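# Four arms unfold a folding crate and latch it

## Task

A folding crate is lying flat on the floor. Unfold it so that each of its four walls stands upright and each of its four corners is locked by its latch.

## Robot and tools

ROBOTS. Four identical i2rt Big YAM arms work together: arm1, arm2, arm3, arm4. Each has six revolute joints, a two-finger gripper and a camera on the wrist. Bases in the scene frame (m): arm1 (-0.344, +0.564, 0.400), arm2 (-0.347, -0.575, 0.384), arm3 (+0.320, +0.573, 0.372), arm4 (+0.356, -0.566, 0.334). Each base looks along its own +x. arm1 and arm3 sit on the +y side facing roughly -y. arm2 and arm4 sit on the -y side facing roughly +y. A hand reaches about 1.0 m from the joint1 axis. Two room cameras, cam_high and cam_low, are fixed in the room. The wrist cameras are arm1_cam_wrist through arm4_cam_wrist.

FRAME. There is one shared scene frame, with its origin on the floor and +z up. The hand point lies between the finger pads, roughly 1 cm short of the tips. The fingers point along the hand's +z, and they open and close along its y. The printed hand pose can be off, more so at long reach. hand_target is where the hand would sit at the joint targets currently held. Under load the arm may stop short of it.

JOINTS (absolute values, rad, except the gripper):
- joint1_rad: -2.879..2.879. Rotates the arm about its base; positive is counter-clockwise seen from above. At 0 the arm points along the base's +x.
- joint2_rad: 0..3.141. Shoulder. At 0 the upper arm is level and points back; increasing it lifts the arm up and then forward.
- joint3_rad: 0..3.019. Elbow. At 0 it is folded shut; increasing it opens it.
- joint4_rad: -1.692..1.57. Hand pitch; positive tilts the fingers up.
- joint5_rad: -1.57..1.57. Sideways swing; positive goes to the arm's right.
- joint6_rad: -2.094..2.094. Roll; positive is clockwise when viewed from behind the hand.
- gripper_m: 0..0.093. The fingertip gap in metres. The pads push about 50–64 N each.
"Done" tolerances are ±0.045, 0.14, 0.09, 0.055, 0.03, 0.035 rad and ±0.003 m.

MOVE. Arguments: arm1..arm4 and cameras. Each arm's entry is its own object. An arm left out gets no new command, but it can still be driving toward an earlier target. Inside an arm's object:
- "joints": a dict of absolute targets, keyed by joint name. Any subset is allowed.
- "min_time_s" (0.1–8 s): the shortest time each joint motion of that arm may take. It is only allowed together with joints.
- "target": a list of 7 numbers [x, y, z, qw, qx, qy, qz]. It is an absolute hand pose in the scene frame (metres, unit quaternion), in the same format as the printed "hand" line. The hand travels along a straight line from its current hand_target to this pose. Alongside a target, joints may contain gripper_m and nothing else.
- "speed": top speed along that line, 0.002–0.5 m/s, default 0.25. It is only valid with a target, and rotation is capped at twice that value in rad/s.
All motions in one call start together. All hand lines in one call finish together, timed by the slowest. A hand line lasts 0.5–10 s, and a single action is capped at 15 s. On every step the controller clamps the commanded pose to within 100 mm and 20° of the measured hand pose. Expect centimetre-level misses, lag, and overshoot of the set speed when an arm is near full stretch. A joint move can sweep the hand along a wide curve. Paths do not avoid objects or other arms. cameras takes a list of names, or ["all"], or []. If omitted, an empty move shows all cameras and an action move shows none. An unknown key makes the call invalid. An out-of-range value gets the call refused, and after that the later move/wait/finished_scene calls in the same reply are skipped.

RESULTS. A call with no action returns the full state for every arm, plus the scene number. Lines include joint_positions, Joint velocities (same order, rad/s; the gripper in m/s; "within noise" means still), joint torques (N m, arm joints only; offsets, friction and noise apply; joints 3 and 4 wrap at ±28), hand, hand_target, joint_status and hand_status. "move: arm1 done; arm2 time_out" gives the worst outcome for each arm that was given a motion. "as last shown" lists arms not commanded in this call; their lines repeat the earlier values. Status words:
- off_target: the joint stopped away from its target and may keep pushing.
- time_out: each joint holds a nearby target and keeps pushing; on_its_own lists the ones still moving. To relax a joint, command its reported position.
- not_followed / "joint command not followed" / "pose unreachable": a self- or inter-arm clearance check blocked the motion. The gripper part still runs, and the arm may keep retrying until you send new targets.
The images may lag slightly behind the state. The "pictures" line gives their order.

GRIPPER. When squeezing a rigid part hard, the reading is up to 0.005 m below the part's width, or on some units up to 0.002 m above it. Closed on nothing, it reads 0–0.003. A target just below the width at first contact gives a light hold. A target 0.005 m or more below it gives full force. To release, command a value well above the current reading.

OTHER TOOLS. wait(seconds 0–10, cameras): time passes with no new commands, and the state is returned. zoom_image(camera, region [x0,y0,x1,y1] in pixels, at most 504×504): a closer crop of that camera's most recent image. The images are 672×504; the wrist cameras are fisheye. read_manual(section "licences") returns only licence text. finished_scene(scene): ends the scene for good. The crate must stay set up without any robot holding it.

CAUTIONS. Do not let arms press hard on one another, including one gripper closing on another arm's fingers. The clearance check may trigger late and does not stop fingers, gripper housings or wrist cameras from meeting. Contact through a held object does not count. The arms keep pushing after contact, which can strain things and heat the motors. At 85 °C a MOTOR HOT line appears. At 100 °C the arm goes limp and falls for 30–60 s or more, and its keys read limit_stop_at_motor_heat; re-send the targets afterwards. Avoid long stretched-out holds and pushing against things that cannot move. Do not drop or fling the crate, slam it, or hit fixed things. The joints have gear play and wrist torque is low. Time keeps running while you reason, and the arms hold their last command. Smooth, efficient motion is better.

Each tool is called as name(argument=value, ...) on one line, values as JSON.

## Session

move()

Scene clock: 0.00 s.
Joint torques (N m): no reading
Motor temperatures (°C): arm1=[27 28 28 28 23 23 25] | arm2=[24 25 23 25 28 27 25] | arm3=[26 24 27 24 26 24 27] | arm4=[25 26 26 31 26 25 27]
Heat: arm1: hottest joint2_rad 28 °C; arm2: hottest joint5_rad 28 °C; arm3: hottest joint3_rad 27 °C; arm4: hottest joint4_rad 31 °C.
Joint velocities: within noise
arm1.joint_positions: joint1_rad=-0.585 joint2_rad=+0.620 joint3_rad=+1.408 joint4_rad=-1.557 joint5_rad=+0.191 joint6_rad=-0.040 gripper_m=+0.09396
arm1.joint_status: not commanded
arm1.hand: x=-0.4494 y=+0.3976 z=+0.9080 quat_wxyz=(-0.135, -0.774, -0.490, +0.379) (m; scene frame)
arm1.hand_target: x=-0.4487 y=+0.3992 z=+0.9183 quat_wxyz=(-0.142, -0.770, -0.486, +0.388) (m; scene frame)
arm1.hand_status: not commanded
arm2.joint_positions: joint1_rad=+0.742 joint2_rad=+0.634 joint3_rad=+1.438 joint4_rad=-1.211 joint5_rad=-0.133 joint6_rad=-0.320 gripper_m=+0.09396
arm2.joint_status: not commanded
arm2.hand: x=-0.5071 y=-0.3840 z=+0.9710 quat_wxyz=(-0.284, +0.802, -0.229, -0.472) (m; scene frame)
arm2.hand_target: x=-0.5054 y=-0.3866 z=+0.9838 quat_wxyz=(-0.292, +0.795, -0.226, -0.481) (m; scene frame)
arm2.hand_status: not commanded
arm3.joint_positions: joint1_rad=+0.368 joint2_rad=+0.623 joint3_rad=+1.401 joint4_rad=-1.238 joint5_rad=-0.070 joint6_rad=+0.635 gripper_m=+0.09396
arm3.joint_status: not commanded
arm3.hand: x=+0.3681 y=+0.3300 z=+0.9365 quat_wxyz=(-0.499, -0.717, -0.455, +0.173) (m; scene frame)
arm3.hand_target: x=+0.3677 y=+0.3328 z=+0.9460 quat_wxyz=(-0.508, -0.712, -0.452, +0.176) (m; scene frame)
arm3.hand_status: not commanded
arm4.joint_positions: joint1_rad=+0.790 joint2_rad=+0.548 joint3_rad=+1.366 joint4_rad=-1.267 joint5_rad=+0.241 joint6_rad=-0.097 gripper_m=+0.09396
arm4.joint_status: not commanded
arm4.hand: x=+0.1989 y=-0.4149 z=+0.8936 quat_wxyz=(-0.270, +0.802, -0.260, -0.465) (m; scene frame)
arm4.hand_target: x=+0.2019 y=-0.4169 z=+0.9028 quat_wxyz=(-0.272, +0.796, -0.260, -0.474) (m; scene frame)
arm4.hand_status: not commanded
pictures: arm1_cam_wrist, arm2_cam_wrist, arm3_cam_wrist, arm4_cam_wrist, cam_high, cam_low

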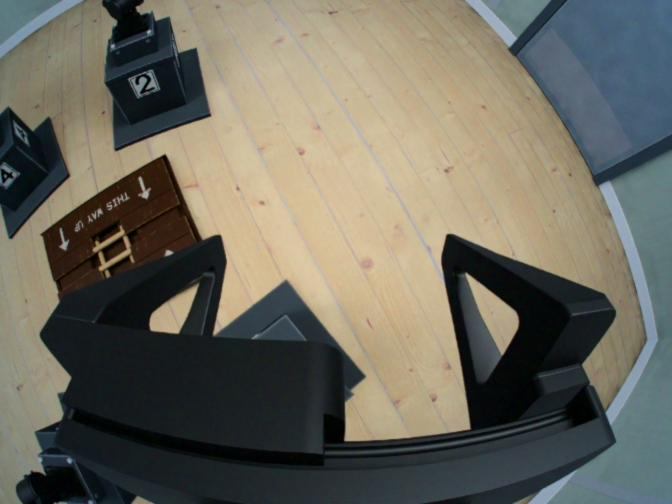

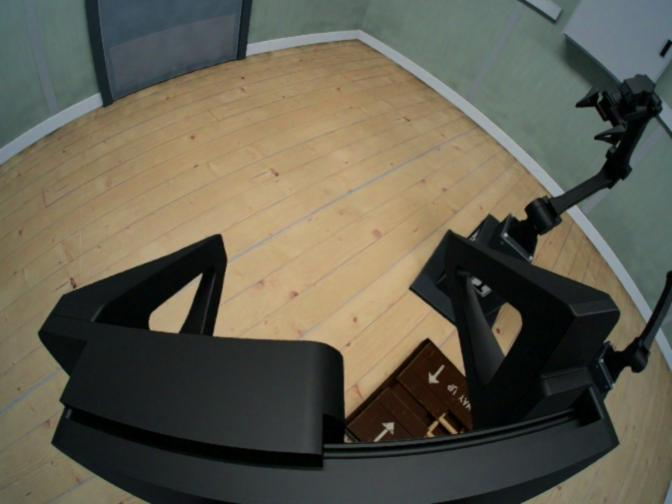

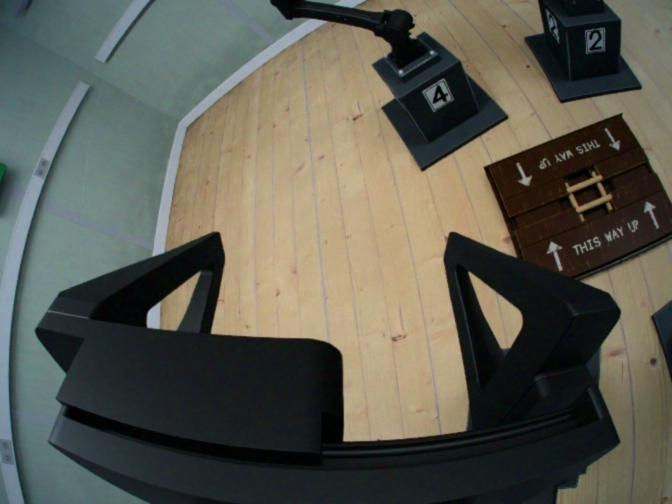

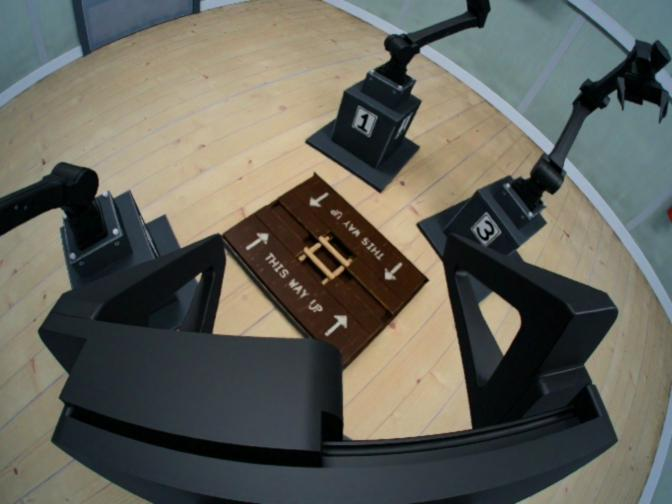

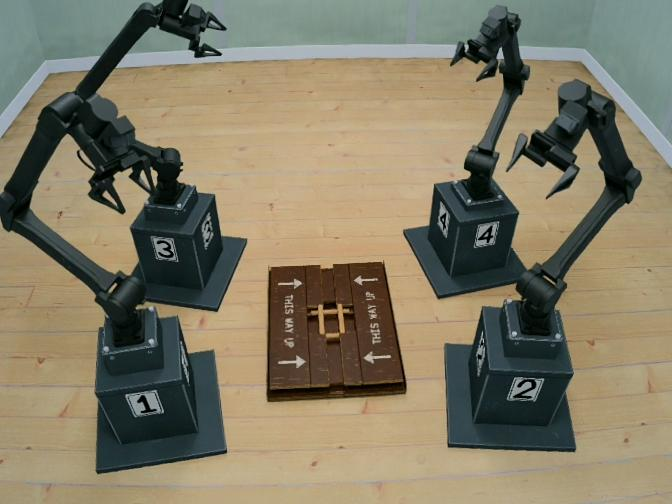

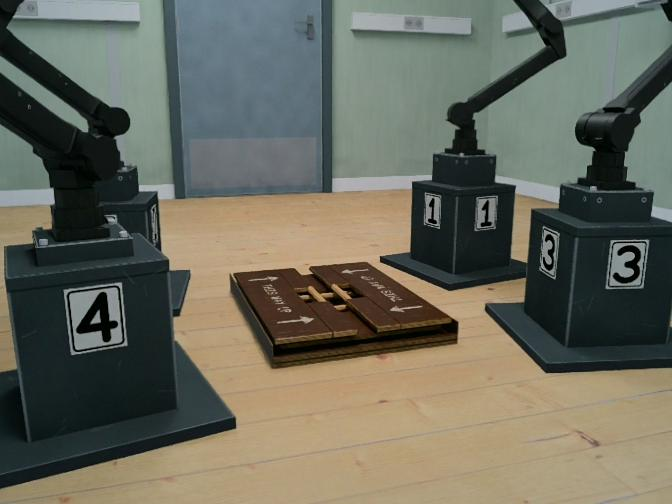

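zoom_image(camera="cam_high", region=[240, 240, 440, 420])

zoom_image(camera="cam_low", region=[210, 240, 480, 390])

zoom_image(camera="arm4_cam_wrist", region=[210, 160, 440, 370])

zoom_image(camera="arm3_cam_wrist", region=[470, 90, 672, 290])

Scaled by 2.520 from the camera's 672x504 image, which has a finer 960x720 frame.

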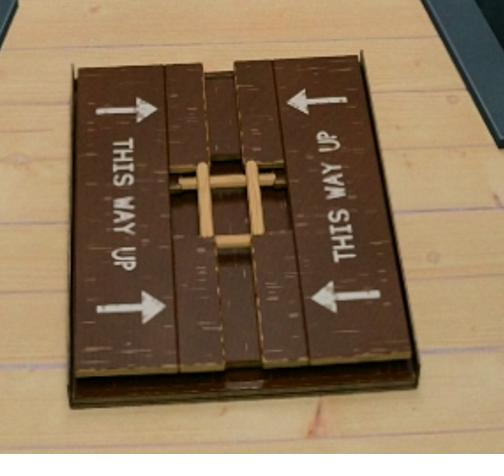

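Scaled by 1.867 from the camera's 672x504 image, which has a finer 960x720 frame.

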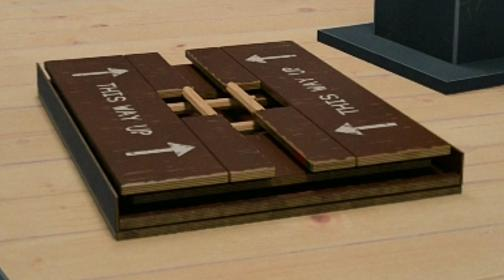

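Scaled by 2.191 from the camera's 672x504 image, which has a finer 960x720 frame.

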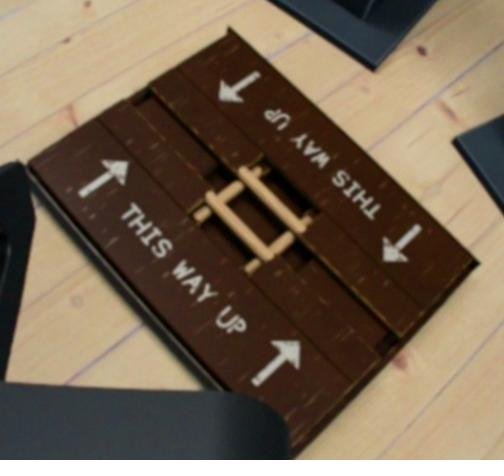

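Scaled by 2.495 from the camera's 672x504 image, which has a finer 960x720 frame.

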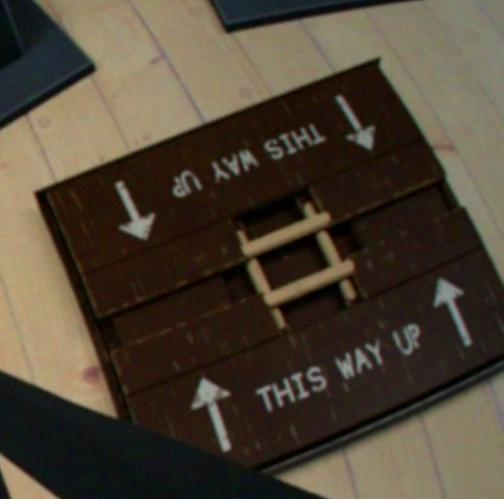

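zoom_image(camera="cam_high", region=[80, 260, 240, 480])

zoom_image(camera="cam_high", region=[430, 270, 590, 470])

zoom_image(camera="cam_high", region=[120, 140, 260, 320])

zoom_image(camera="cam_high", region=[395, 140, 535, 310])

Scaled by 2.291 from the camera's 672x504 image, which has a finer 960x720 frame.

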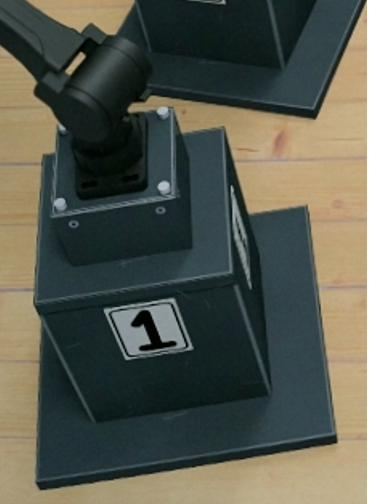

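Scaled by 2.520 from the camera's 672x504 image, which has a finer 960x720 frame.

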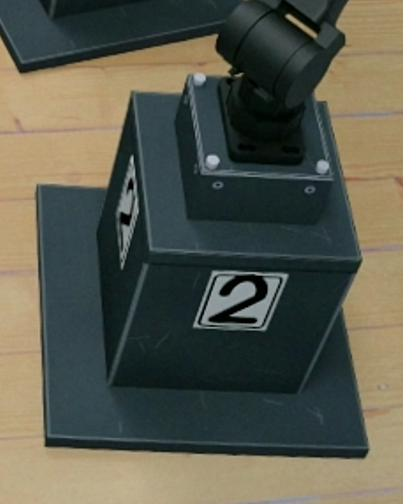

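Scaled by 2.800 from the camera's 672x504 image, which has a finer 960x720 frame.

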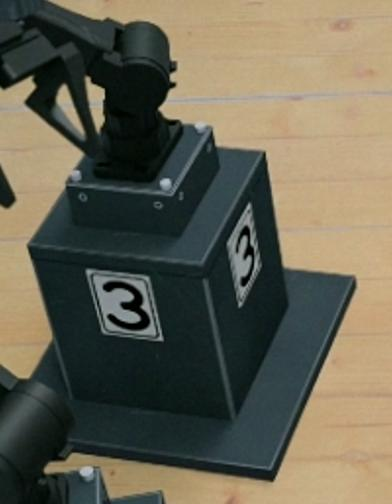

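Scaled by 2.965 from the camera's 672x504 image, which has a finer 960x720 frame.

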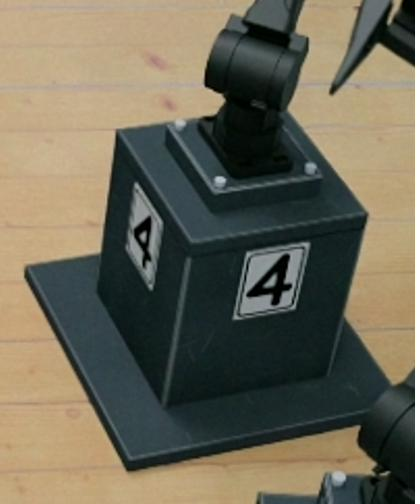

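move(arm4={"target": [0.0, -0.12, 0.55, 0, 0.7071, -0.7071, 0], "speed": 0.35}, arm1={"target": [-0.30, 0.30, 0.42, 0, 0.7071, 0.7071, 0], "speed": 0.35}, arm2={"target": [-0.30, -0.34, 0.42, 0, 0.7071, -0.7071, 0], "speed": 0.35}, arm3={"target": [0.28, 0.31, 0.42, 0, 0.7071, 0.7071, 0], "speed": 0.35}, cameras=["all"])

Scene clock: 41.60 s.
Joint torques (N m): arm1=[0.62 -6.65 6.89 1.03 0.09 -0.03] | arm2=[-0.85 -4.78 6.98 0.68 0.11 0.06] | arm3=[0.15 -5.3 5.74 0.83 0.23 -0.02] | arm4=[1.38 -17.2 14.17 -0.51 -0.12 0.3]
Motor temperatures (°C): arm1=[27 28 30 28 23 23 25] | arm2=[24 25 25 25 28 26 25] | arm3=[26 24 30 24 26 23 27] | arm4=[25 26 30 31 26 25 27]
Heat: arm1: hottest joint3_rad 30 °C; arm2: hottest joint5_rad 28 °C; arm3: hottest joint3_rad 30 °C; arm4: hottest joint4_rad 31 °C.
move: arm1 done; arm2 off_target; arm3 done; arm4 off_target
Joint velocities: within noise
arm1.joint_positions: joint1_rad=-0.030 joint2_rad=+1.267 joint3_rad=+0.571 joint4_rad=-0.894 joint5_rad=-0.006 joint6_rad=+0.174 gripper_m=+0.09396
arm1.joint_status: not commanded
arm1.hand: x=-0.3033 y=+0.3063 z=+0.4204 quat_wxyz=(+0.007, -0.714, -0.700, -0.004) (m; scene frame)
arm1.hand_target: x=-0.2995 y=+0.3027 z=+0.4194 quat_wxyz=(+0.004, -0.705, -0.709, -0.003) (m; scene frame)
arm1.hand_status: done (0.007 m and 1.4 deg from the pose sent, 0.520 m and 53.4 deg at the start)
arm2.joint_positions: joint1_rad=-0.051 joint2_rad=+1.130 joint3_rad=+0.515 joint4_rad=-0.989 joint5_rad=-0.007 joint6_rad=-0.206 gripper_m=+0.09396
arm2.joint_status: not commanded
arm2.hand: x=-0.3055 y=-0.3535 z=+0.4180 quat_wxyz=(+0.015, +0.714, -0.700, +0.006) (m; scene frame)
arm2.hand_target: x=-0.3014 y=-0.3454 z=+0.4201 quat_wxyz=(+0.008, +0.708, -0.706, +0.003) (m; scene frame)
arm2.hand_status: off_target (0.015 m and 2.2 deg from the pose sent, 0.590 m and 86.3 deg at the start)
arm3.joint_positions: joint1_rad=+0.055 joint2_rad=+1.185 joint3_rad=+0.621 joint4_rad=-1.004 joint5_rad=+0.003 joint6_rad=-0.134 gripper_m=+0.09396
arm3.joint_status: not commanded
arm3.hand: x=+0.2769 y=+0.3116 z=+0.4261 quat_wxyz=(+0.000, -0.716, -0.698, +0.001) (m; scene frame)
arm3.hand_target: x=+0.2787 y=+0.3126 z=+0.4196 quat_wxyz=(+0.005, -0.710, -0.704, -0.003) (m; scene frame)
arm3.hand_status: done (0.007 m and 1.5 deg from the pose sent, 0.524 m and 68.1 deg at the start)
arm4.joint_positions: joint1_rad=+0.464 joint2_rad=+1.831 joint3_rad=+1.754 joint4_rad=-1.529 joint5_rad=-0.006 joint6_rad=+0.657 gripper_m=+0.09396
arm4.joint_status: not commanded
arm4.hand: x=+0.0091 y=-0.1305 z=+0.5366 quat_wxyz=(+0.005, +0.712, -0.702, +0.017) (m; scene frame)
arm4.hand_target: x=+0.0030 y=-0.1194 z=+0.5471 quat_wxyz=(+0.005, +0.704, -0.710, +0.004) (m; scene frame)
arm4.hand_status: off_target (0.019 m and 2.2 deg from the pose sent, 0.495 m and 82.7 deg at the start)
pictures: arm1_cam_wrist, arm2_cam_wrist, arm3_cam_wrist, arm4_cam_wrist, cam_high, cam_low

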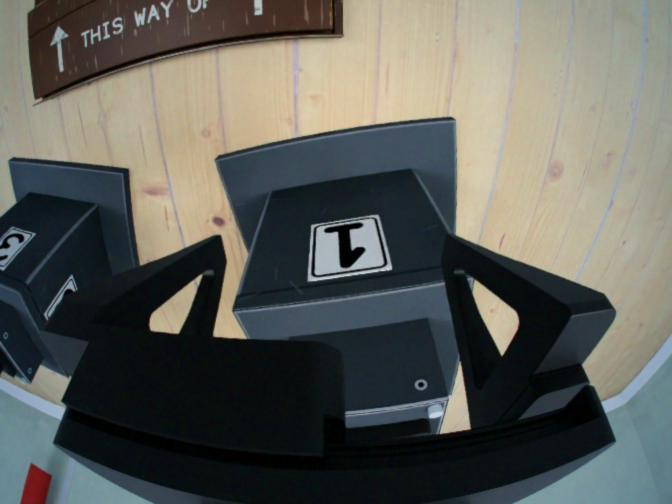

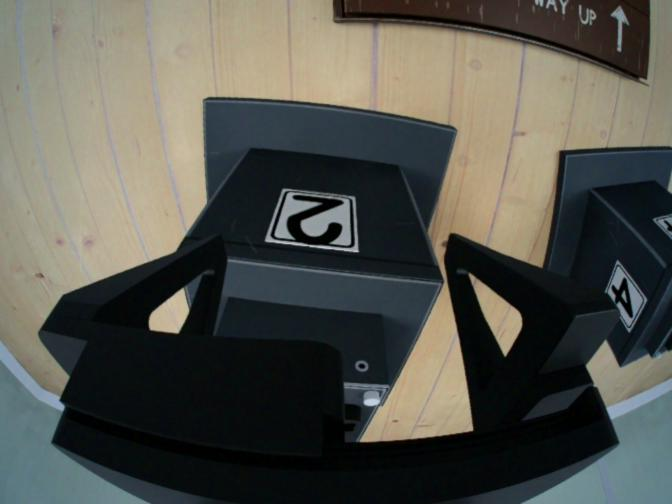

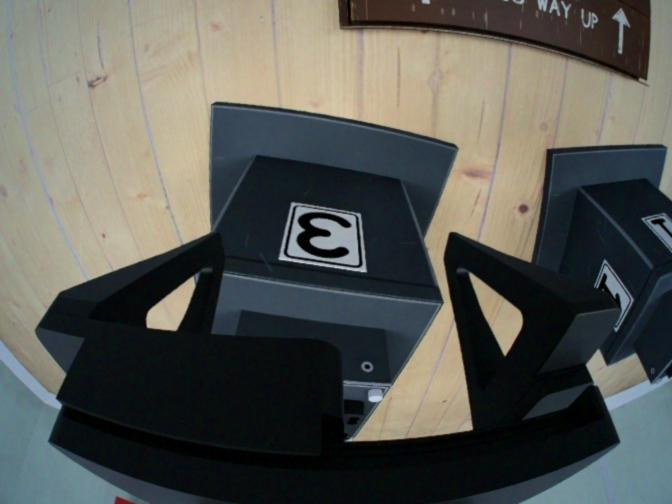

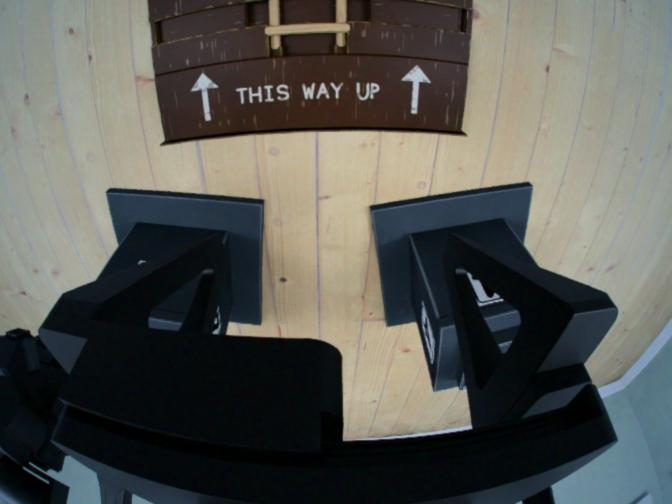

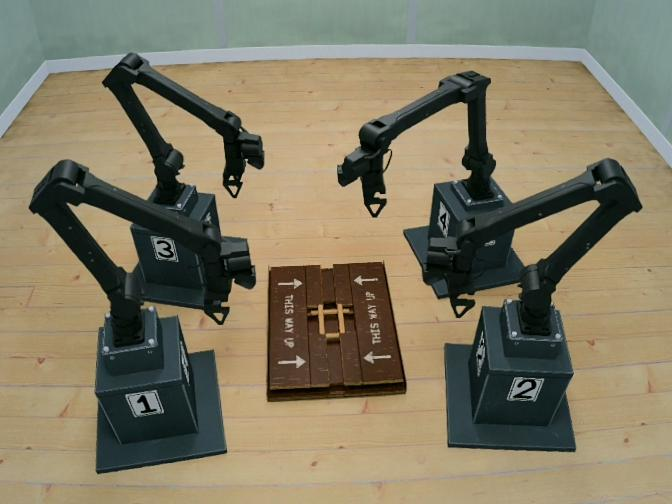

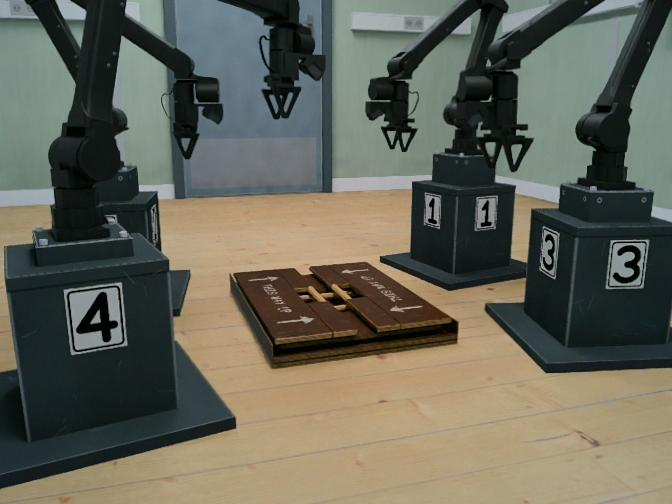

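move(arm4={"target": [0.0, -0.22, 0.43, 0.2302, -0.669, 0.669, 0.2302], "speed": 0.35}, arm1={"target": [-0.15, 0.22, 0.40, -0.2302, -0.669, -0.669, 0.2302], "speed": 0.35}, cameras=["arm1_cam_wrist", "arm4_cam_wrist"])

zoom_image(camera="arm4_cam_wrist", region=[120, 0, 550, 290])

zoom_image(camera="arm1_cam_wrist", region=[60, 0, 490, 290])

Scene clock: 52.87 s.
Joint torques (N m): arm1=[0.67 -9.47 5.53 2.17 0.51 0.24] | arm2=[-0.79 -4.72 6.99 0.72 0.11 0.06] | arm3=[-0.5 -4.72 5.65 0.85 0.21 -0.03] | arm4=[1.79 -13.1 8.1 1.26 0.36 0.29]
Motor temperatures (°C): arm1=[27 28 30 28 23 23 25] | arm2=[24 25 25 25 28 26 25] | arm3=[26 24 30 24 26 23 27] | arm4=[25 27 31 31 26 25 27]
Heat: arm1: hottest joint3_rad 30 °C; arm2: hottest joint5_rad 28 °C; arm3: hottest joint3_rad 30 °C; arm4: hottest joint3_rad 31 °C.
move: arm1 done; arm4 done
Joint velocities: within noise
arm1.joint_positions: joint1_rad=+0.487 joint2_rad=+1.461 joint3_rad=+0.500 joint4_rad=-0.075 joint5_rad=+0.395 joint6_rad=+0.551 gripper_m=+0.09396
arm1.joint_status: not commanded
arm1.hand: x=-0.1566 y=+0.2200 z=+0.4003 quat_wxyz=(-0.222, -0.665, -0.673, +0.235) (m; scene frame)
arm1.hand_target: x=-0.1520 y=+0.2201 z=+0.3984 quat_wxyz=(-0.227, -0.666, -0.671, +0.234) (m; scene frame)
arm1.hand_status: done (0.007 m and 1.3 deg from the pose sent, 0.177 m and 38.9 deg at the start)
arm2, arm3: as last shown
arm2.hand_target: x=-0.3015 y=-0.3454 z=+0.4201 quat_wxyz=(+0.008, +0.708, -0.706, +0.003) (m; scene frame)
arm4.joint_positions: joint1_rad=+0.767 joint2_rad=+1.550 joint3_rad=+0.974 joint4_rad=-0.592 joint5_rad=+0.539 joint6_rad=+0.844 gripper_m=+0.09396
arm4.joint_status: not commanded
arm4.hand: x=+0.0010 y=-0.2173 z=+0.4314 quat_wxyz=(-0.235, +0.675, -0.663, -0.224) (m; scene frame)
arm4.hand_target: x=+0.0017 y=-0.2197 z=+0.4301 quat_wxyz=(-0.233, +0.669, -0.668, -0.229) (m; scene frame)
arm4.hand_status: done (0.003 m and 1.3 deg from the pose sent, 0.140 m and 39.8 deg at the start)
pictures: arm1_cam_wrist, arm4_cam_wrist

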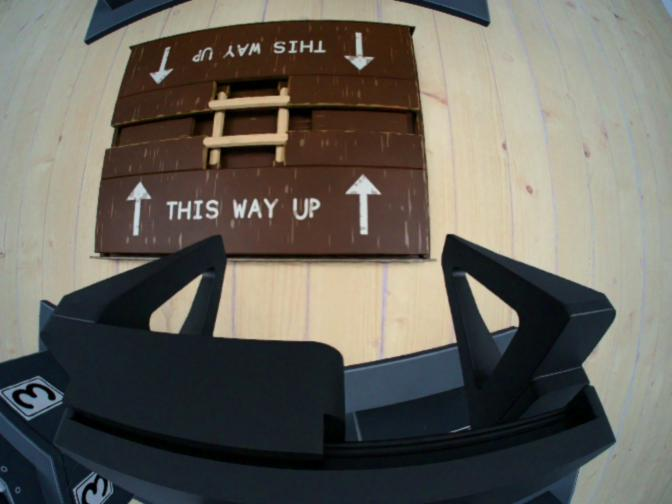

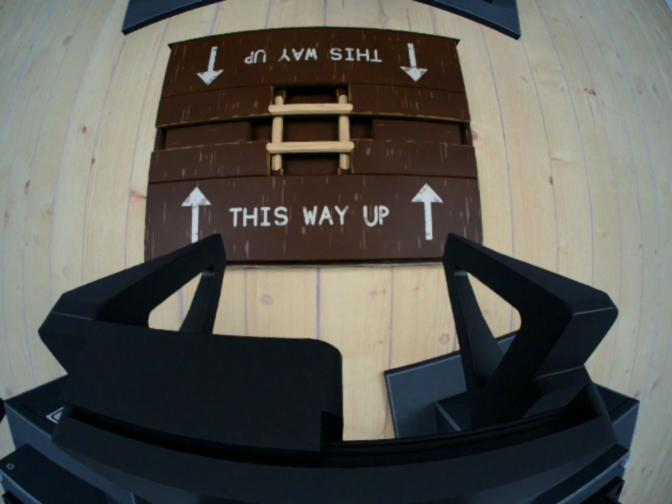

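Scaled by 1.172 from the camera's 672x504 image, which has a finer 960x720 frame.

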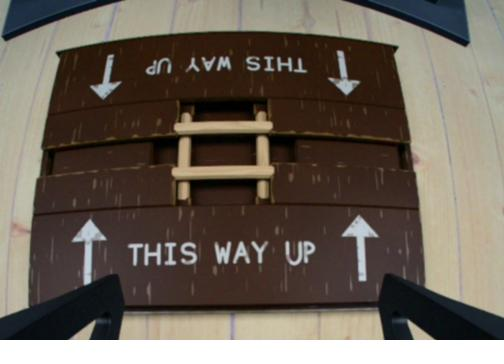

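Scaled by 1.172 from the camera's 672x504 image, which has a finer 960x720 frame.

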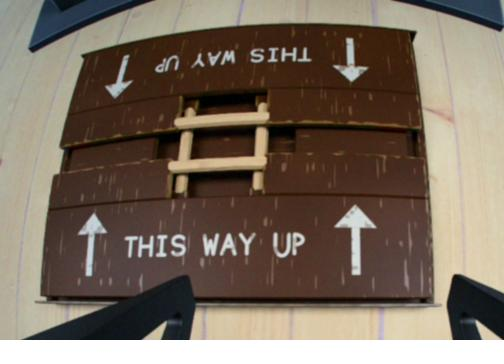

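wait(seconds=0.3, cameras=["arm1_cam_wrist", "arm4_cam_wrist"])

zoom_image(camera="arm4_cam_wrist", region=[120, 0, 550, 290])

zoom_image(camera="arm4_cam_wrist", region=[230, 60, 450, 200])

zoom_image(camera="arm1_cam_wrist", region=[60, 0, 490, 290])

Scene clock: 67.07 s.
Joint torques (N m): arm1=[0.26 -9.41 5.7 2.32 0.5 0.21] | arm2=[-0.79 -4.78 6.99 0.72 0.11 0.06] | arm3=[0.21 -5.36 5.64 0.95 0.23 -0.06] | arm4=[2.08 -13.1 8.1 1.28 0.34 0.3]
Motor temperatures (°C): arm1=[27 28 31 28 23 23 25] | arm2=[24 25 26 25 28 26 25] | arm3=[26 24 30 24 26 23 27] | arm4=[25 27 31 31 26 25 27]
Heat: arm1: hottest joint3_rad 31 °C; arm2: hottest joint5_rad 28 °C; arm3: hottest joint3_rad 30 °C; arm4: hottest joint3_rad 31 °C.
Joint velocities: within noise
arm1.joint_positions: joint1_rad=+0.487 joint2_rad=+1.461 joint3_rad=+0.500 joint4_rad=-0.075 joint5_rad=+0.395 joint6_rad=+0.551 gripper_m=+0.09396
arm1.joint_status: not commanded
arm1.hand: x=-0.1566 y=+0.2200 z=+0.4003 quat_wxyz=(-0.222, -0.665, -0.673, +0.235) (m; scene frame)
arm1.hand_target: x=-0.1521 y=+0.2201 z=+0.3984 quat_wxyz=(-0.227, -0.666, -0.671, +0.234) (m; scene frame)
arm1.hand_status: done (0.007 m and 1.3 deg from the pose sent, 0.177 m and 38.9 deg at the start)
arm2.joint_positions: joint1_rad=-0.051 joint2_rad=+1.130 joint3_rad=+0.515 joint4_rad=-0.989 joint5_rad=-0.007 joint6_rad=-0.206 gripper_m=+0.09396
arm2.joint_status: not commanded
arm2.hand: x=-0.3055 y=-0.3535 z=+0.4180 quat_wxyz=(+0.015, +0.714, -0.700, +0.006) (m; scene frame)
arm2.hand_target: x=-0.3015 y=-0.3454 z=+0.4201 quat_wxyz=(+0.008, +0.708, -0.706, +0.003) (m; scene frame)
arm2.hand_status: not commanded
arm3.joint_positions: joint1_rad=+0.055 joint2_rad=+1.185 joint3_rad=+0.621 joint4_rad=-1.004 joint5_rad=+0.003 joint6_rad=-0.134 gripper_m=+0.09396
arm3.joint_status: not commanded
arm3.hand: x=+0.2769 y=+0.3116 z=+0.4261 quat_wxyz=(+0.000, -0.716, -0.698, +0.001) (m; scene frame)
arm3.hand_target: x=+0.2787 y=+0.3126 z=+0.4196 quat_wxyz=(+0.005, -0.710, -0.704, -0.003) (m; scene frame)
arm3.hand_status: not commanded
arm4.joint_positions: joint1_rad=+0.767 joint2_rad=+1.550 joint3_rad=+0.974 joint4_rad=-0.592 joint5_rad=+0.540 joint6_rad=+0.844 gripper_m=+0.09396
arm4.joint_status: not commanded
arm4.hand: x=+0.0012 y=-0.2171 z=+0.4315 quat_wxyz=(-0.236, +0.675, -0.663, -0.224) (m; scene frame)
arm4.hand_target: x=+0.0019 y=-0.2196 z=+0.4302 quat_wxyz=(-0.234, +0.669, -0.668, -0.229) (m; scene frame)
arm4.hand_status: done (0.003 m and 1.4 deg from the pose sent, 0.140 m and 39.8 deg at the start)
wait: 0.30 s; at rest from the start
pictures: arm1_cam_wrist, arm4_cam_wrist

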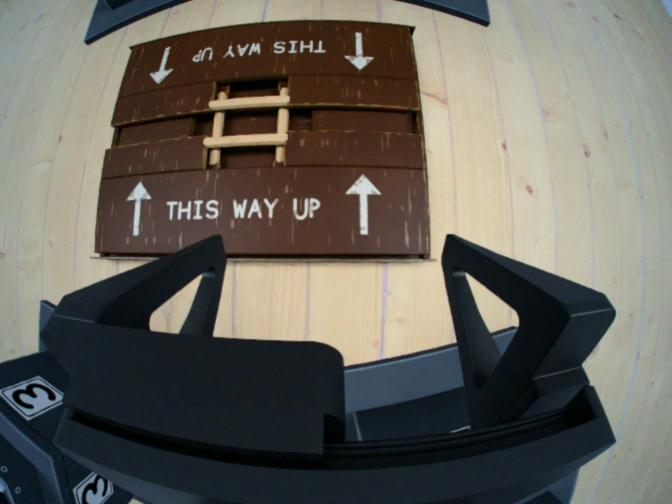

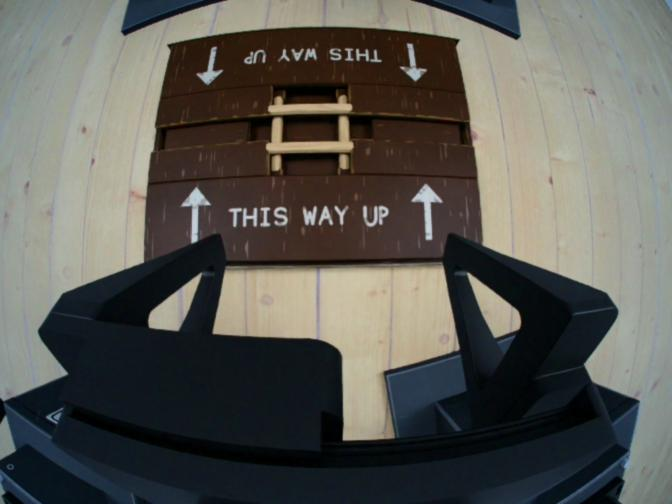

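Scaled by 1.172 from the camera's 672x504 image, which has a finer 960x720 frame.

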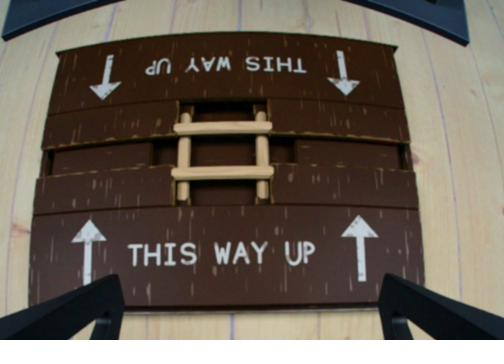

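Scaled by 2.291 from the camera's 672x504 image, which has a finer 960x720 frame.

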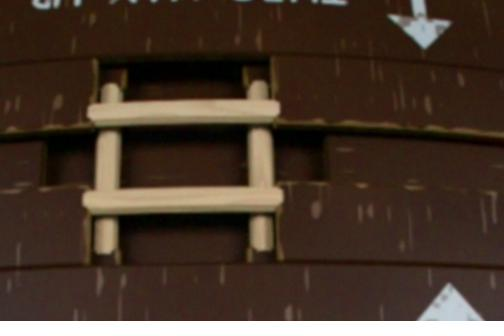

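Scaled by 1.172 from the camera's 672x504 image, which has a finer 960x720 frame.

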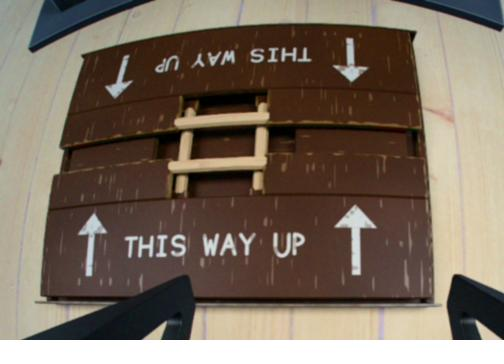

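wait(seconds=0.0, cameras=["cam_high", "cam_low"])

zoom_image(camera="cam_high", region=[180, 120, 500, 420])

Scene clock: 79.37 s.
Joint torques (N m): arm1=[0.97 -9.93 5.55 2.26 0.55 0.24] | arm2=[-0.79 -4.78 6.97 0.72 0.11 0.07] | arm3=[-0.15 -4.89 5.74 0.77 0.26 -0.04] | arm4=[2.08 -13.1 8.1 1.28 0.34 0.3]
Motor temperatures (°C): arm1=[27 28 31 28 23 23 25] | arm2=[24 25 26 25 28 26 25] | arm3=[26 24 30 24 26 23 27] | arm4=[25 27 30 31 26 25 27]
Heat: arm1: hottest joint3_rad 31 °C; arm2: hottest joint5_rad 28 °C; arm3: hottest joint3_rad 30 °C; arm4: hottest joint4_rad 31 °C.
Joint velocities: within noise
arm1.joint_positions: joint1_rad=+0.487 joint2_rad=+1.461 joint3_rad=+0.500 joint4_rad=-0.075 joint5_rad=+0.395 joint6_rad=+0.551 gripper_m=+0.09396
arm1.joint_status: not commanded
arm1.hand: x=-0.1566 y=+0.2200 z=+0.4003 quat_wxyz=(-0.222, -0.665, -0.673, +0.235) (m; scene frame)
arm1.hand_target: x=-0.1521 y=+0.2201 z=+0.3984 quat_wxyz=(-0.227, -0.666, -0.671, +0.234) (m; scene frame)
arm1.hand_status: done (0.007 m and 1.3 deg from the pose sent, 0.177 m and 38.9 deg at the start)
arm2.joint_positions: joint1_rad=-0.051 joint2_rad=+1.130 joint3_rad=+0.515 joint4_rad=-0.989 joint5_rad=-0.007 joint6_rad=-0.206 gripper_m=+0.09396
arm2.joint_status: not commanded
arm2.hand: x=-0.3055 y=-0.3535 z=+0.4180 quat_wxyz=(+0.015, +0.714, -0.700, +0.006) (m; scene frame)
arm2.hand_target: x=-0.3015 y=-0.3454 z=+0.4201 quat_wxyz=(+0.008, +0.708, -0.706, +0.003) (m; scene frame)
arm2.hand_status: not commanded
arm3.joint_positions: joint1_rad=+0.055 joint2_rad=+1.185 joint3_rad=+0.621 joint4_rad=-1.004 joint5_rad=+0.003 joint6_rad=-0.134 gripper_m=+0.09396
arm3.joint_status: not commanded
arm3.hand: x=+0.2769 y=+0.3116 z=+0.4261 quat_wxyz=(+0.000, -0.716, -0.698, +0.001) (m; scene frame)
arm3.hand_target: x=+0.2787 y=+0.3126 z=+0.4196 quat_wxyz=(+0.005, -0.710, -0.704, -0.003) (m; scene frame)
arm3.hand_status: not commanded
arm4.joint_positions: joint1_rad=+0.767 joint2_rad=+1.550 joint3_rad=+0.974 joint4_rad=-0.592 joint5_rad=+0.540 joint6_rad=+0.844 gripper_m=+0.09396
arm4.joint_status: not commanded
arm4.hand: x=+0.0012 y=-0.2171 z=+0.4315 quat_wxyz=(-0.236, +0.675, -0.663, -0.224) (m; scene frame)
arm4.hand_target: x=+0.0019 y=-0.2196 z=+0.4302 quat_wxyz=(-0.234, +0.669, -0.668, -0.229) (m; scene frame)
arm4.hand_status: done (0.003 m and 1.4 deg from the pose sent, 0.140 m and 39.8 deg at the start)
pictures: cam_high, cam_low

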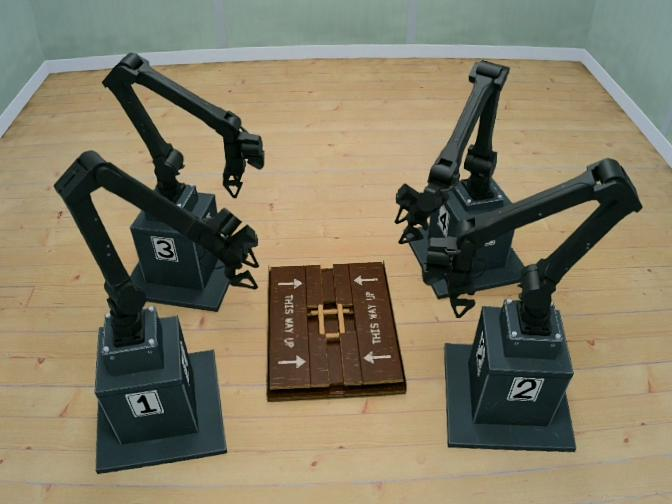

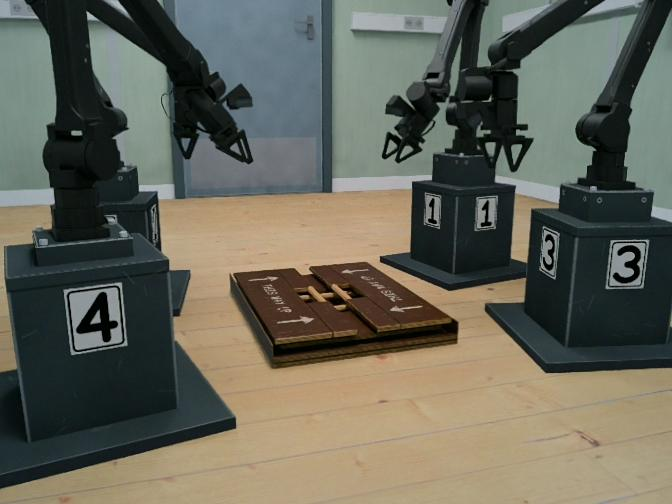

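Scaled by 1.575 from the camera's 672x504 image, which has a finer 960x720 frame.

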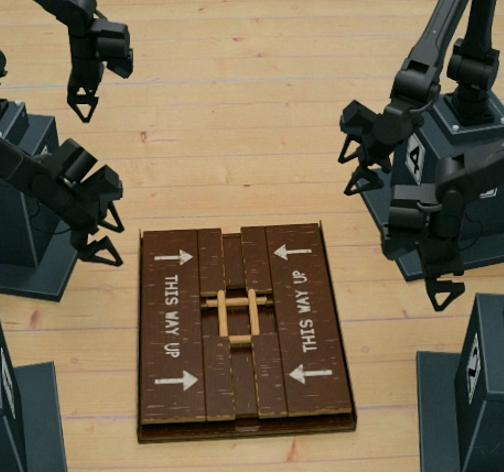

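move(arm1={"joints": {"joint1_rad": 0.363, "joint2_rad": 0.62, "joint3_rad": 1.41, "joint4_rad": -1.05, "joint5_rad": 0.0, "joint6_rad": 0.0}, "min_time_s": 1.6}, arm2={"joints": {"joint1_rad": -0.405, "joint2_rad": 0.62, "joint3_rad": 1.41, "joint4_rad": -1.05, "joint5_rad": 0.0, "joint6_rad": 0.0}, "min_time_s": 1.6}, arm4={"joints": {"joint1_rad": 0.354, "joint2_rad": 0.62, "joint3_rad": 1.41, "joint4_rad": -1.05, "joint5_rad": 0.0, "joint6_rad": 0.0}, "min_time_s": 1.6}, arm3={"target": [-0.02, 0.024, 0.30, 0, 1, 0, 0], "speed": 0.35, "joints": {"gripper_m": 0.05}}, cameras=["arm1_cam_wrist", "arm2_cam_wrist", "arm3_cam_wrist", "arm4_cam_wrist"])

Scene clock: 135.00 s.
Joint torques (N m): arm1=[-0.73 0.97 8.61 2.03 0.08 -0.06] | arm2=[-0.79 2.08 8.06 1.33 0.11 0.07] | arm3=[-1.67 -17.61 9.4 -0.1 0.09 0.18] | arm4=[1.08 2.26 10.78 1.33 -0.16 -0.11]
Motor temperatures (°C): arm1=[27 28 31 28 23 23 24] | arm2=[24 25 27 25 27 26 25] | arm3=[26 24 30 24 26 23 27] | arm4=[25 28 30 31 27 25 26]
Heat: arm1: hottest joint3_rad 31 °C; arm2: hottest joint3_rad 27 °C; arm3: hottest joint3_rad 30 °C; arm4: hottest joint4_rad 31 °C.
move: arm1 done; arm2 done; arm3 off_target; arm4 done
Joint velocities: within noise
arm1.joint_positions: joint1_rad=+0.364 joint2_rad=+0.611 joint3_rad=+1.390 joint4_rad=-1.042 joint5_rad=+0.002 joint6_rad=+0.023 gripper_m=+0.09396
arm1.joint_status: all done
arm1.hand: x=-0.2046 y=+0.3439 z=+1.0077 quat_wxyz=(-0.533, -0.394, -0.688, +0.295) (m; scene frame)
arm1.hand_target: x=-0.2095 y=+0.3475 z=+1.0165 quat_wxyz=(-0.534, -0.390, -0.686, +0.304) (m; scene frame)
arm1.hand_status: not commanded
arm2.joint_positions: joint1_rad=-0.398 joint2_rad=+0.600 joint3_rad=+1.386 joint4_rad=-1.042 joint5_rad=-0.002 joint6_rad=-0.013 gripper_m=+0.09396
arm2.joint_status: all done
arm2.hand: x=-0.2159 y=-0.3534 z=+0.9919 quat_wxyz=(-0.532, +0.398, -0.684, -0.300) (m; scene frame)
arm2.hand_target: x=-0.2144 y=-0.3560 z=+1.0007 quat_wxyz=(-0.536, +0.390, -0.686, -0.301) (m; scene frame)
arm2.hand_status: not commanded
arm3.joint_positions: joint1_rad=-0.331 joint2_rad=+2.237 joint3_rad=+1.677 joint4_rad=-1.008 joint5_rad=-0.009 joint6_rad=+0.995 gripper_m=+0.05013
arm3.joint_status: all done
arm3.hand: x=-0.0081 y=+0.0315 z=+0.3059 quat_wxyz=(-0.004, -1.000, -0.014, -0.004) (m; scene frame)
arm3.hand_target: x=-0.0179 y=+0.0255 z=+0.2973 quat_wxyz=(-0.003, -1.000, -0.005, -0.006) (m; scene frame)
arm3.hand_status: off_target (0.015 m and 1.8 deg from the pose sent, 0.432 m and 88.5 deg at the start)
arm4.joint_positions: joint1_rad=+0.363 joint2_rad=+0.610 joint3_rad=+1.388 joint4_rad=-1.040 joint5_rad=+0.010 joint6_rad=+0.027 gripper_m=+0.09396
arm4.joint_status: all done
arm4.hand: x=+0.2165 y=-0.3447 z=+0.9413 quat_wxyz=(-0.288, +0.689, -0.393, -0.536) (m; scene frame)
arm4.hand_target: x=+0.2208 y=-0.3482 z=+0.9497 quat_wxyz=(-0.297, +0.689, -0.387, -0.536) (m; scene frame)
arm4.hand_status: not commanded
pictures: arm1_cam_wrist, arm2_cam_wrist, arm3_cam_wrist, arm4_cam_wrist

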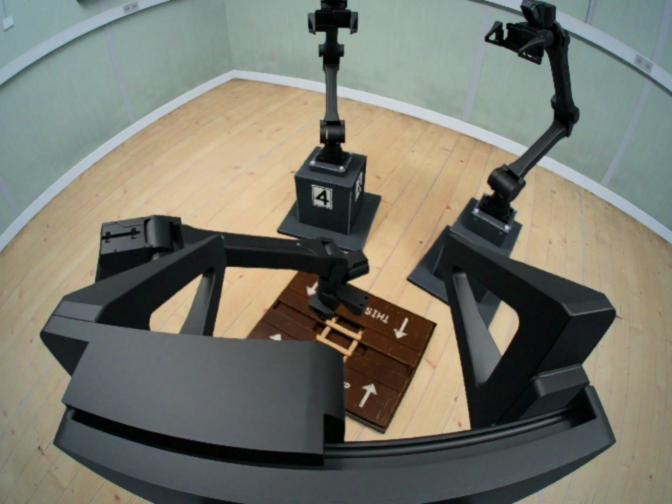

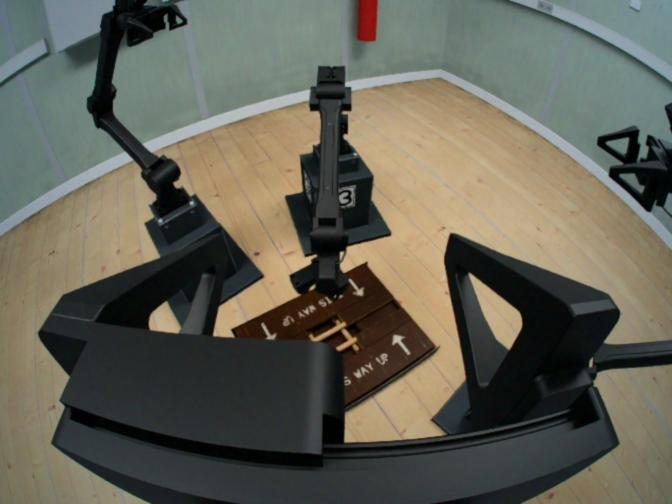

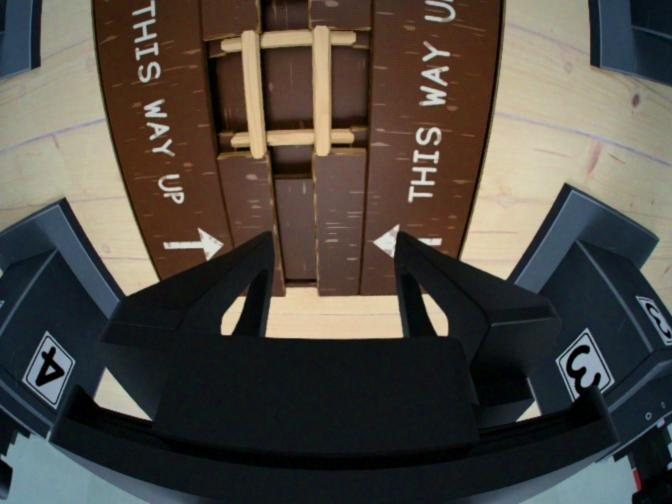

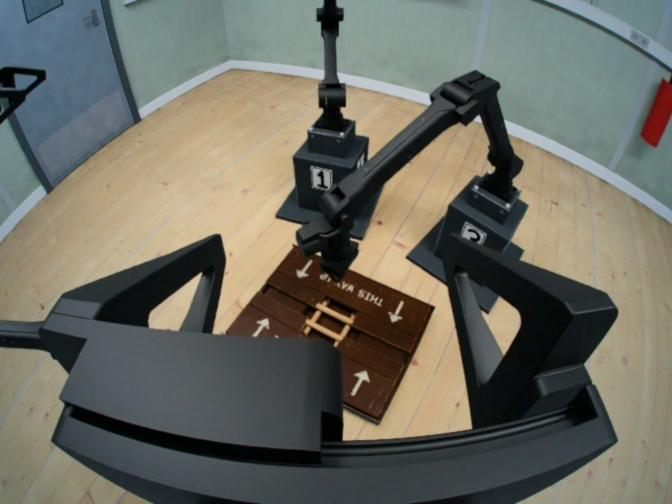

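move(arm3={"target": [-0.038, 0.013, 0.12, 0, 1, 0, 0], "speed": 0.2, "joints": {"gripper_m": 0.055}}, cameras=["arm3_cam_wrist"])

Scene clock: 148.07 s.
Joint torques (N m): arm1=[-0.62 1.08 8.58 1.94 0.04 -0.07] | arm2=[-0.79 2.08 8.06 1.35 0.11 0.07] | arm3=[-1.67 -19.9 8.05 0.44 0.3 0.11] | arm4=[1.08 2.32 10.78 1.33 -0.16 -0.11]
Motor temperatures (°C): arm1=[27 28 31 28 23 23 24] | arm2=[24 25 27 25 27 26 25] | arm3=[26 25 31 24 26 23 27] | arm4=[25 27 31 30 26 25 26]
Heat: arm1: hottest joint3_rad 31 °C; arm2: hottest joint3_rad 27 °C; arm3: hottest joint3_rad 31 °C; arm4: hottest joint3_rad 31 °C.
move: arm3 off_target
Joint velocities: within noise
arm1, arm2, arm4: as last shown
arm3.joint_positions: joint1_rad=-0.342 joint2_rad=+2.590 joint3_rad=+1.829 joint4_rad=-0.820 joint5_rad=-0.001 joint6_rad=+0.997 gripper_m=+0.05487
arm3.joint_status: all done
arm3.hand: x=-0.0252 y=+0.0186 z=+0.1302 quat_wxyz=(+0.004, -1.000, -0.008, -0.005) (m; scene frame)
arm3.hand_target: x=-0.0366 y=+0.0154 z=+0.1203 quat_wxyz=(+0.000, -1.000, +0.000, +0.000) (m; scene frame)
arm3.hand_status: off_target (0.017 m and 1.2 deg from the pose sent, 0.189 m and 1.8 deg at the start)
pictures: arm3_cam_wrist

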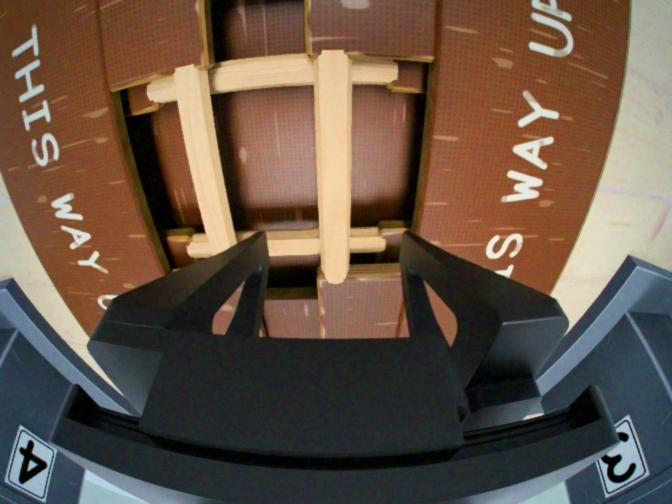

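move(arm3={"target": [-0.040, 0.0145, 0.046, 0, 1, 0, 0], "speed": 0.15, "joints": {"gripper_m": 0.055}}, cameras=["arm3_cam_wrist"])

Scene clock: 154.60 s.
Joint torques (N m): arm1=[-0.62 1.08 8.59 2.03 0.07 -0.09] | arm2=[-0.79 2.14 8.05 1.33 0.12 0.07] | arm3=[-1.38 -20.54 7.41 0.49 0.32 0.08] | arm4=[1.08 2.32 10.78 1.33 -0.17 -0.11]
Motor temperatures (°C): arm1=[27 28 32 28 23 23 24] | arm2=[24 25 27 25 27 26 25] | arm3=[26 26 31 24 26 23 27] | arm4=[25 27 31 30 26 25 26]
Heat: arm1: hottest joint3_rad 32 °C; arm2: hottest joint3_rad 27 °C; arm3: hottest joint3_rad 31 °C; arm4: hottest joint3_rad 31 °C.
move: arm3 off_target
Joint velocities: within noise
arm1, arm2, arm4: as last shown
arm3.joint_positions: joint1_rad=-0.345 joint2_rad=+2.753 joint3_rad=+1.937 joint4_rad=-0.764 joint5_rad=-0.001 joint6_rad=+0.997 gripper_m=+0.05488
arm3.joint_status: all done
arm3.hand: x=-0.0285 y=+0.0168 z=+0.0555 quat_wxyz=(+0.003, -1.000, -0.007, -0.004) (m; scene frame)
arm3.hand_target: x=-0.0393 y=+0.0155 z=+0.0467 quat_wxyz=(+0.000, -1.000, +0.000, +0.000) (m; scene frame)
arm3.hand_status: off_target (0.015 m and 1.0 deg from the pose sent, 0.086 m and 1.2 deg at the start)
pictures: arm3_cam_wrist

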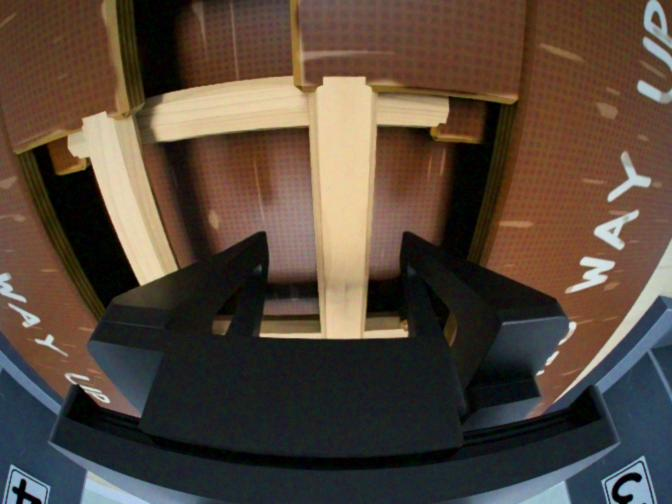

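move(arm3={"joints": {"gripper_m": 0.012}}, cameras=["arm3_cam_wrist"])

Scene clock: 165.47 s.
Joint torques (N m): arm1=[-0.85 0.67 8.66 1.83 0.09 -0.06] | arm2=[-0.79 2.02 8.06 1.33 0.11 0.07] | arm3=[-0.97 -19.96 7.39 0.64 0.19 0.17] | arm4=[1.08 2.32 10.78 1.33 -0.17 -0.11]
Motor temperatures (°C): arm1=[27 28 32 28 23 23 24] | arm2=[24 25 28 25 27 26 25] | arm3=[26 27 31 24 26 23 27] | arm4=[25 27 31 30 26 25 26]
Heat: arm1: hottest joint3_rad 32 °C; arm2: hottest joint3_rad 28 °C; arm3: hottest joint3_rad 31 °C; arm4: hottest joint3_rad 31 °C.
move: arm3 off_target
Joint velocities: within noise
arm1, arm2, arm4: as last shown
arm3.joint_positions: joint1_rad=-0.347 joint2_rad=+2.753 joint3_rad=+1.937 joint4_rad=-0.770 joint5_rad=+0.009 joint6_rad=+0.986 gripper_m=+0.01663
arm3.joint_status: gripper_m off_target (ended at +0.01666, target +0.01200)
arm3.hand: x=-0.0301 y=+0.0196 z=+0.0555 quat_wxyz=(+0.009, -1.000, -0.011, -0.002) (m; scene frame)
arm3.hand_target: x=-0.0407 y=+0.0162 z=+0.0468 quat_wxyz=(+0.001, -1.000, +0.000, +0.003) (m; scene frame)
arm3.hand_status: not commanded
pictures: arm3_cam_wrist

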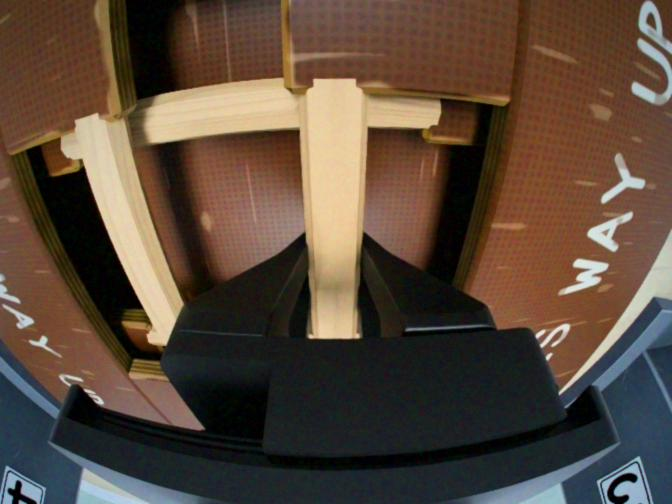

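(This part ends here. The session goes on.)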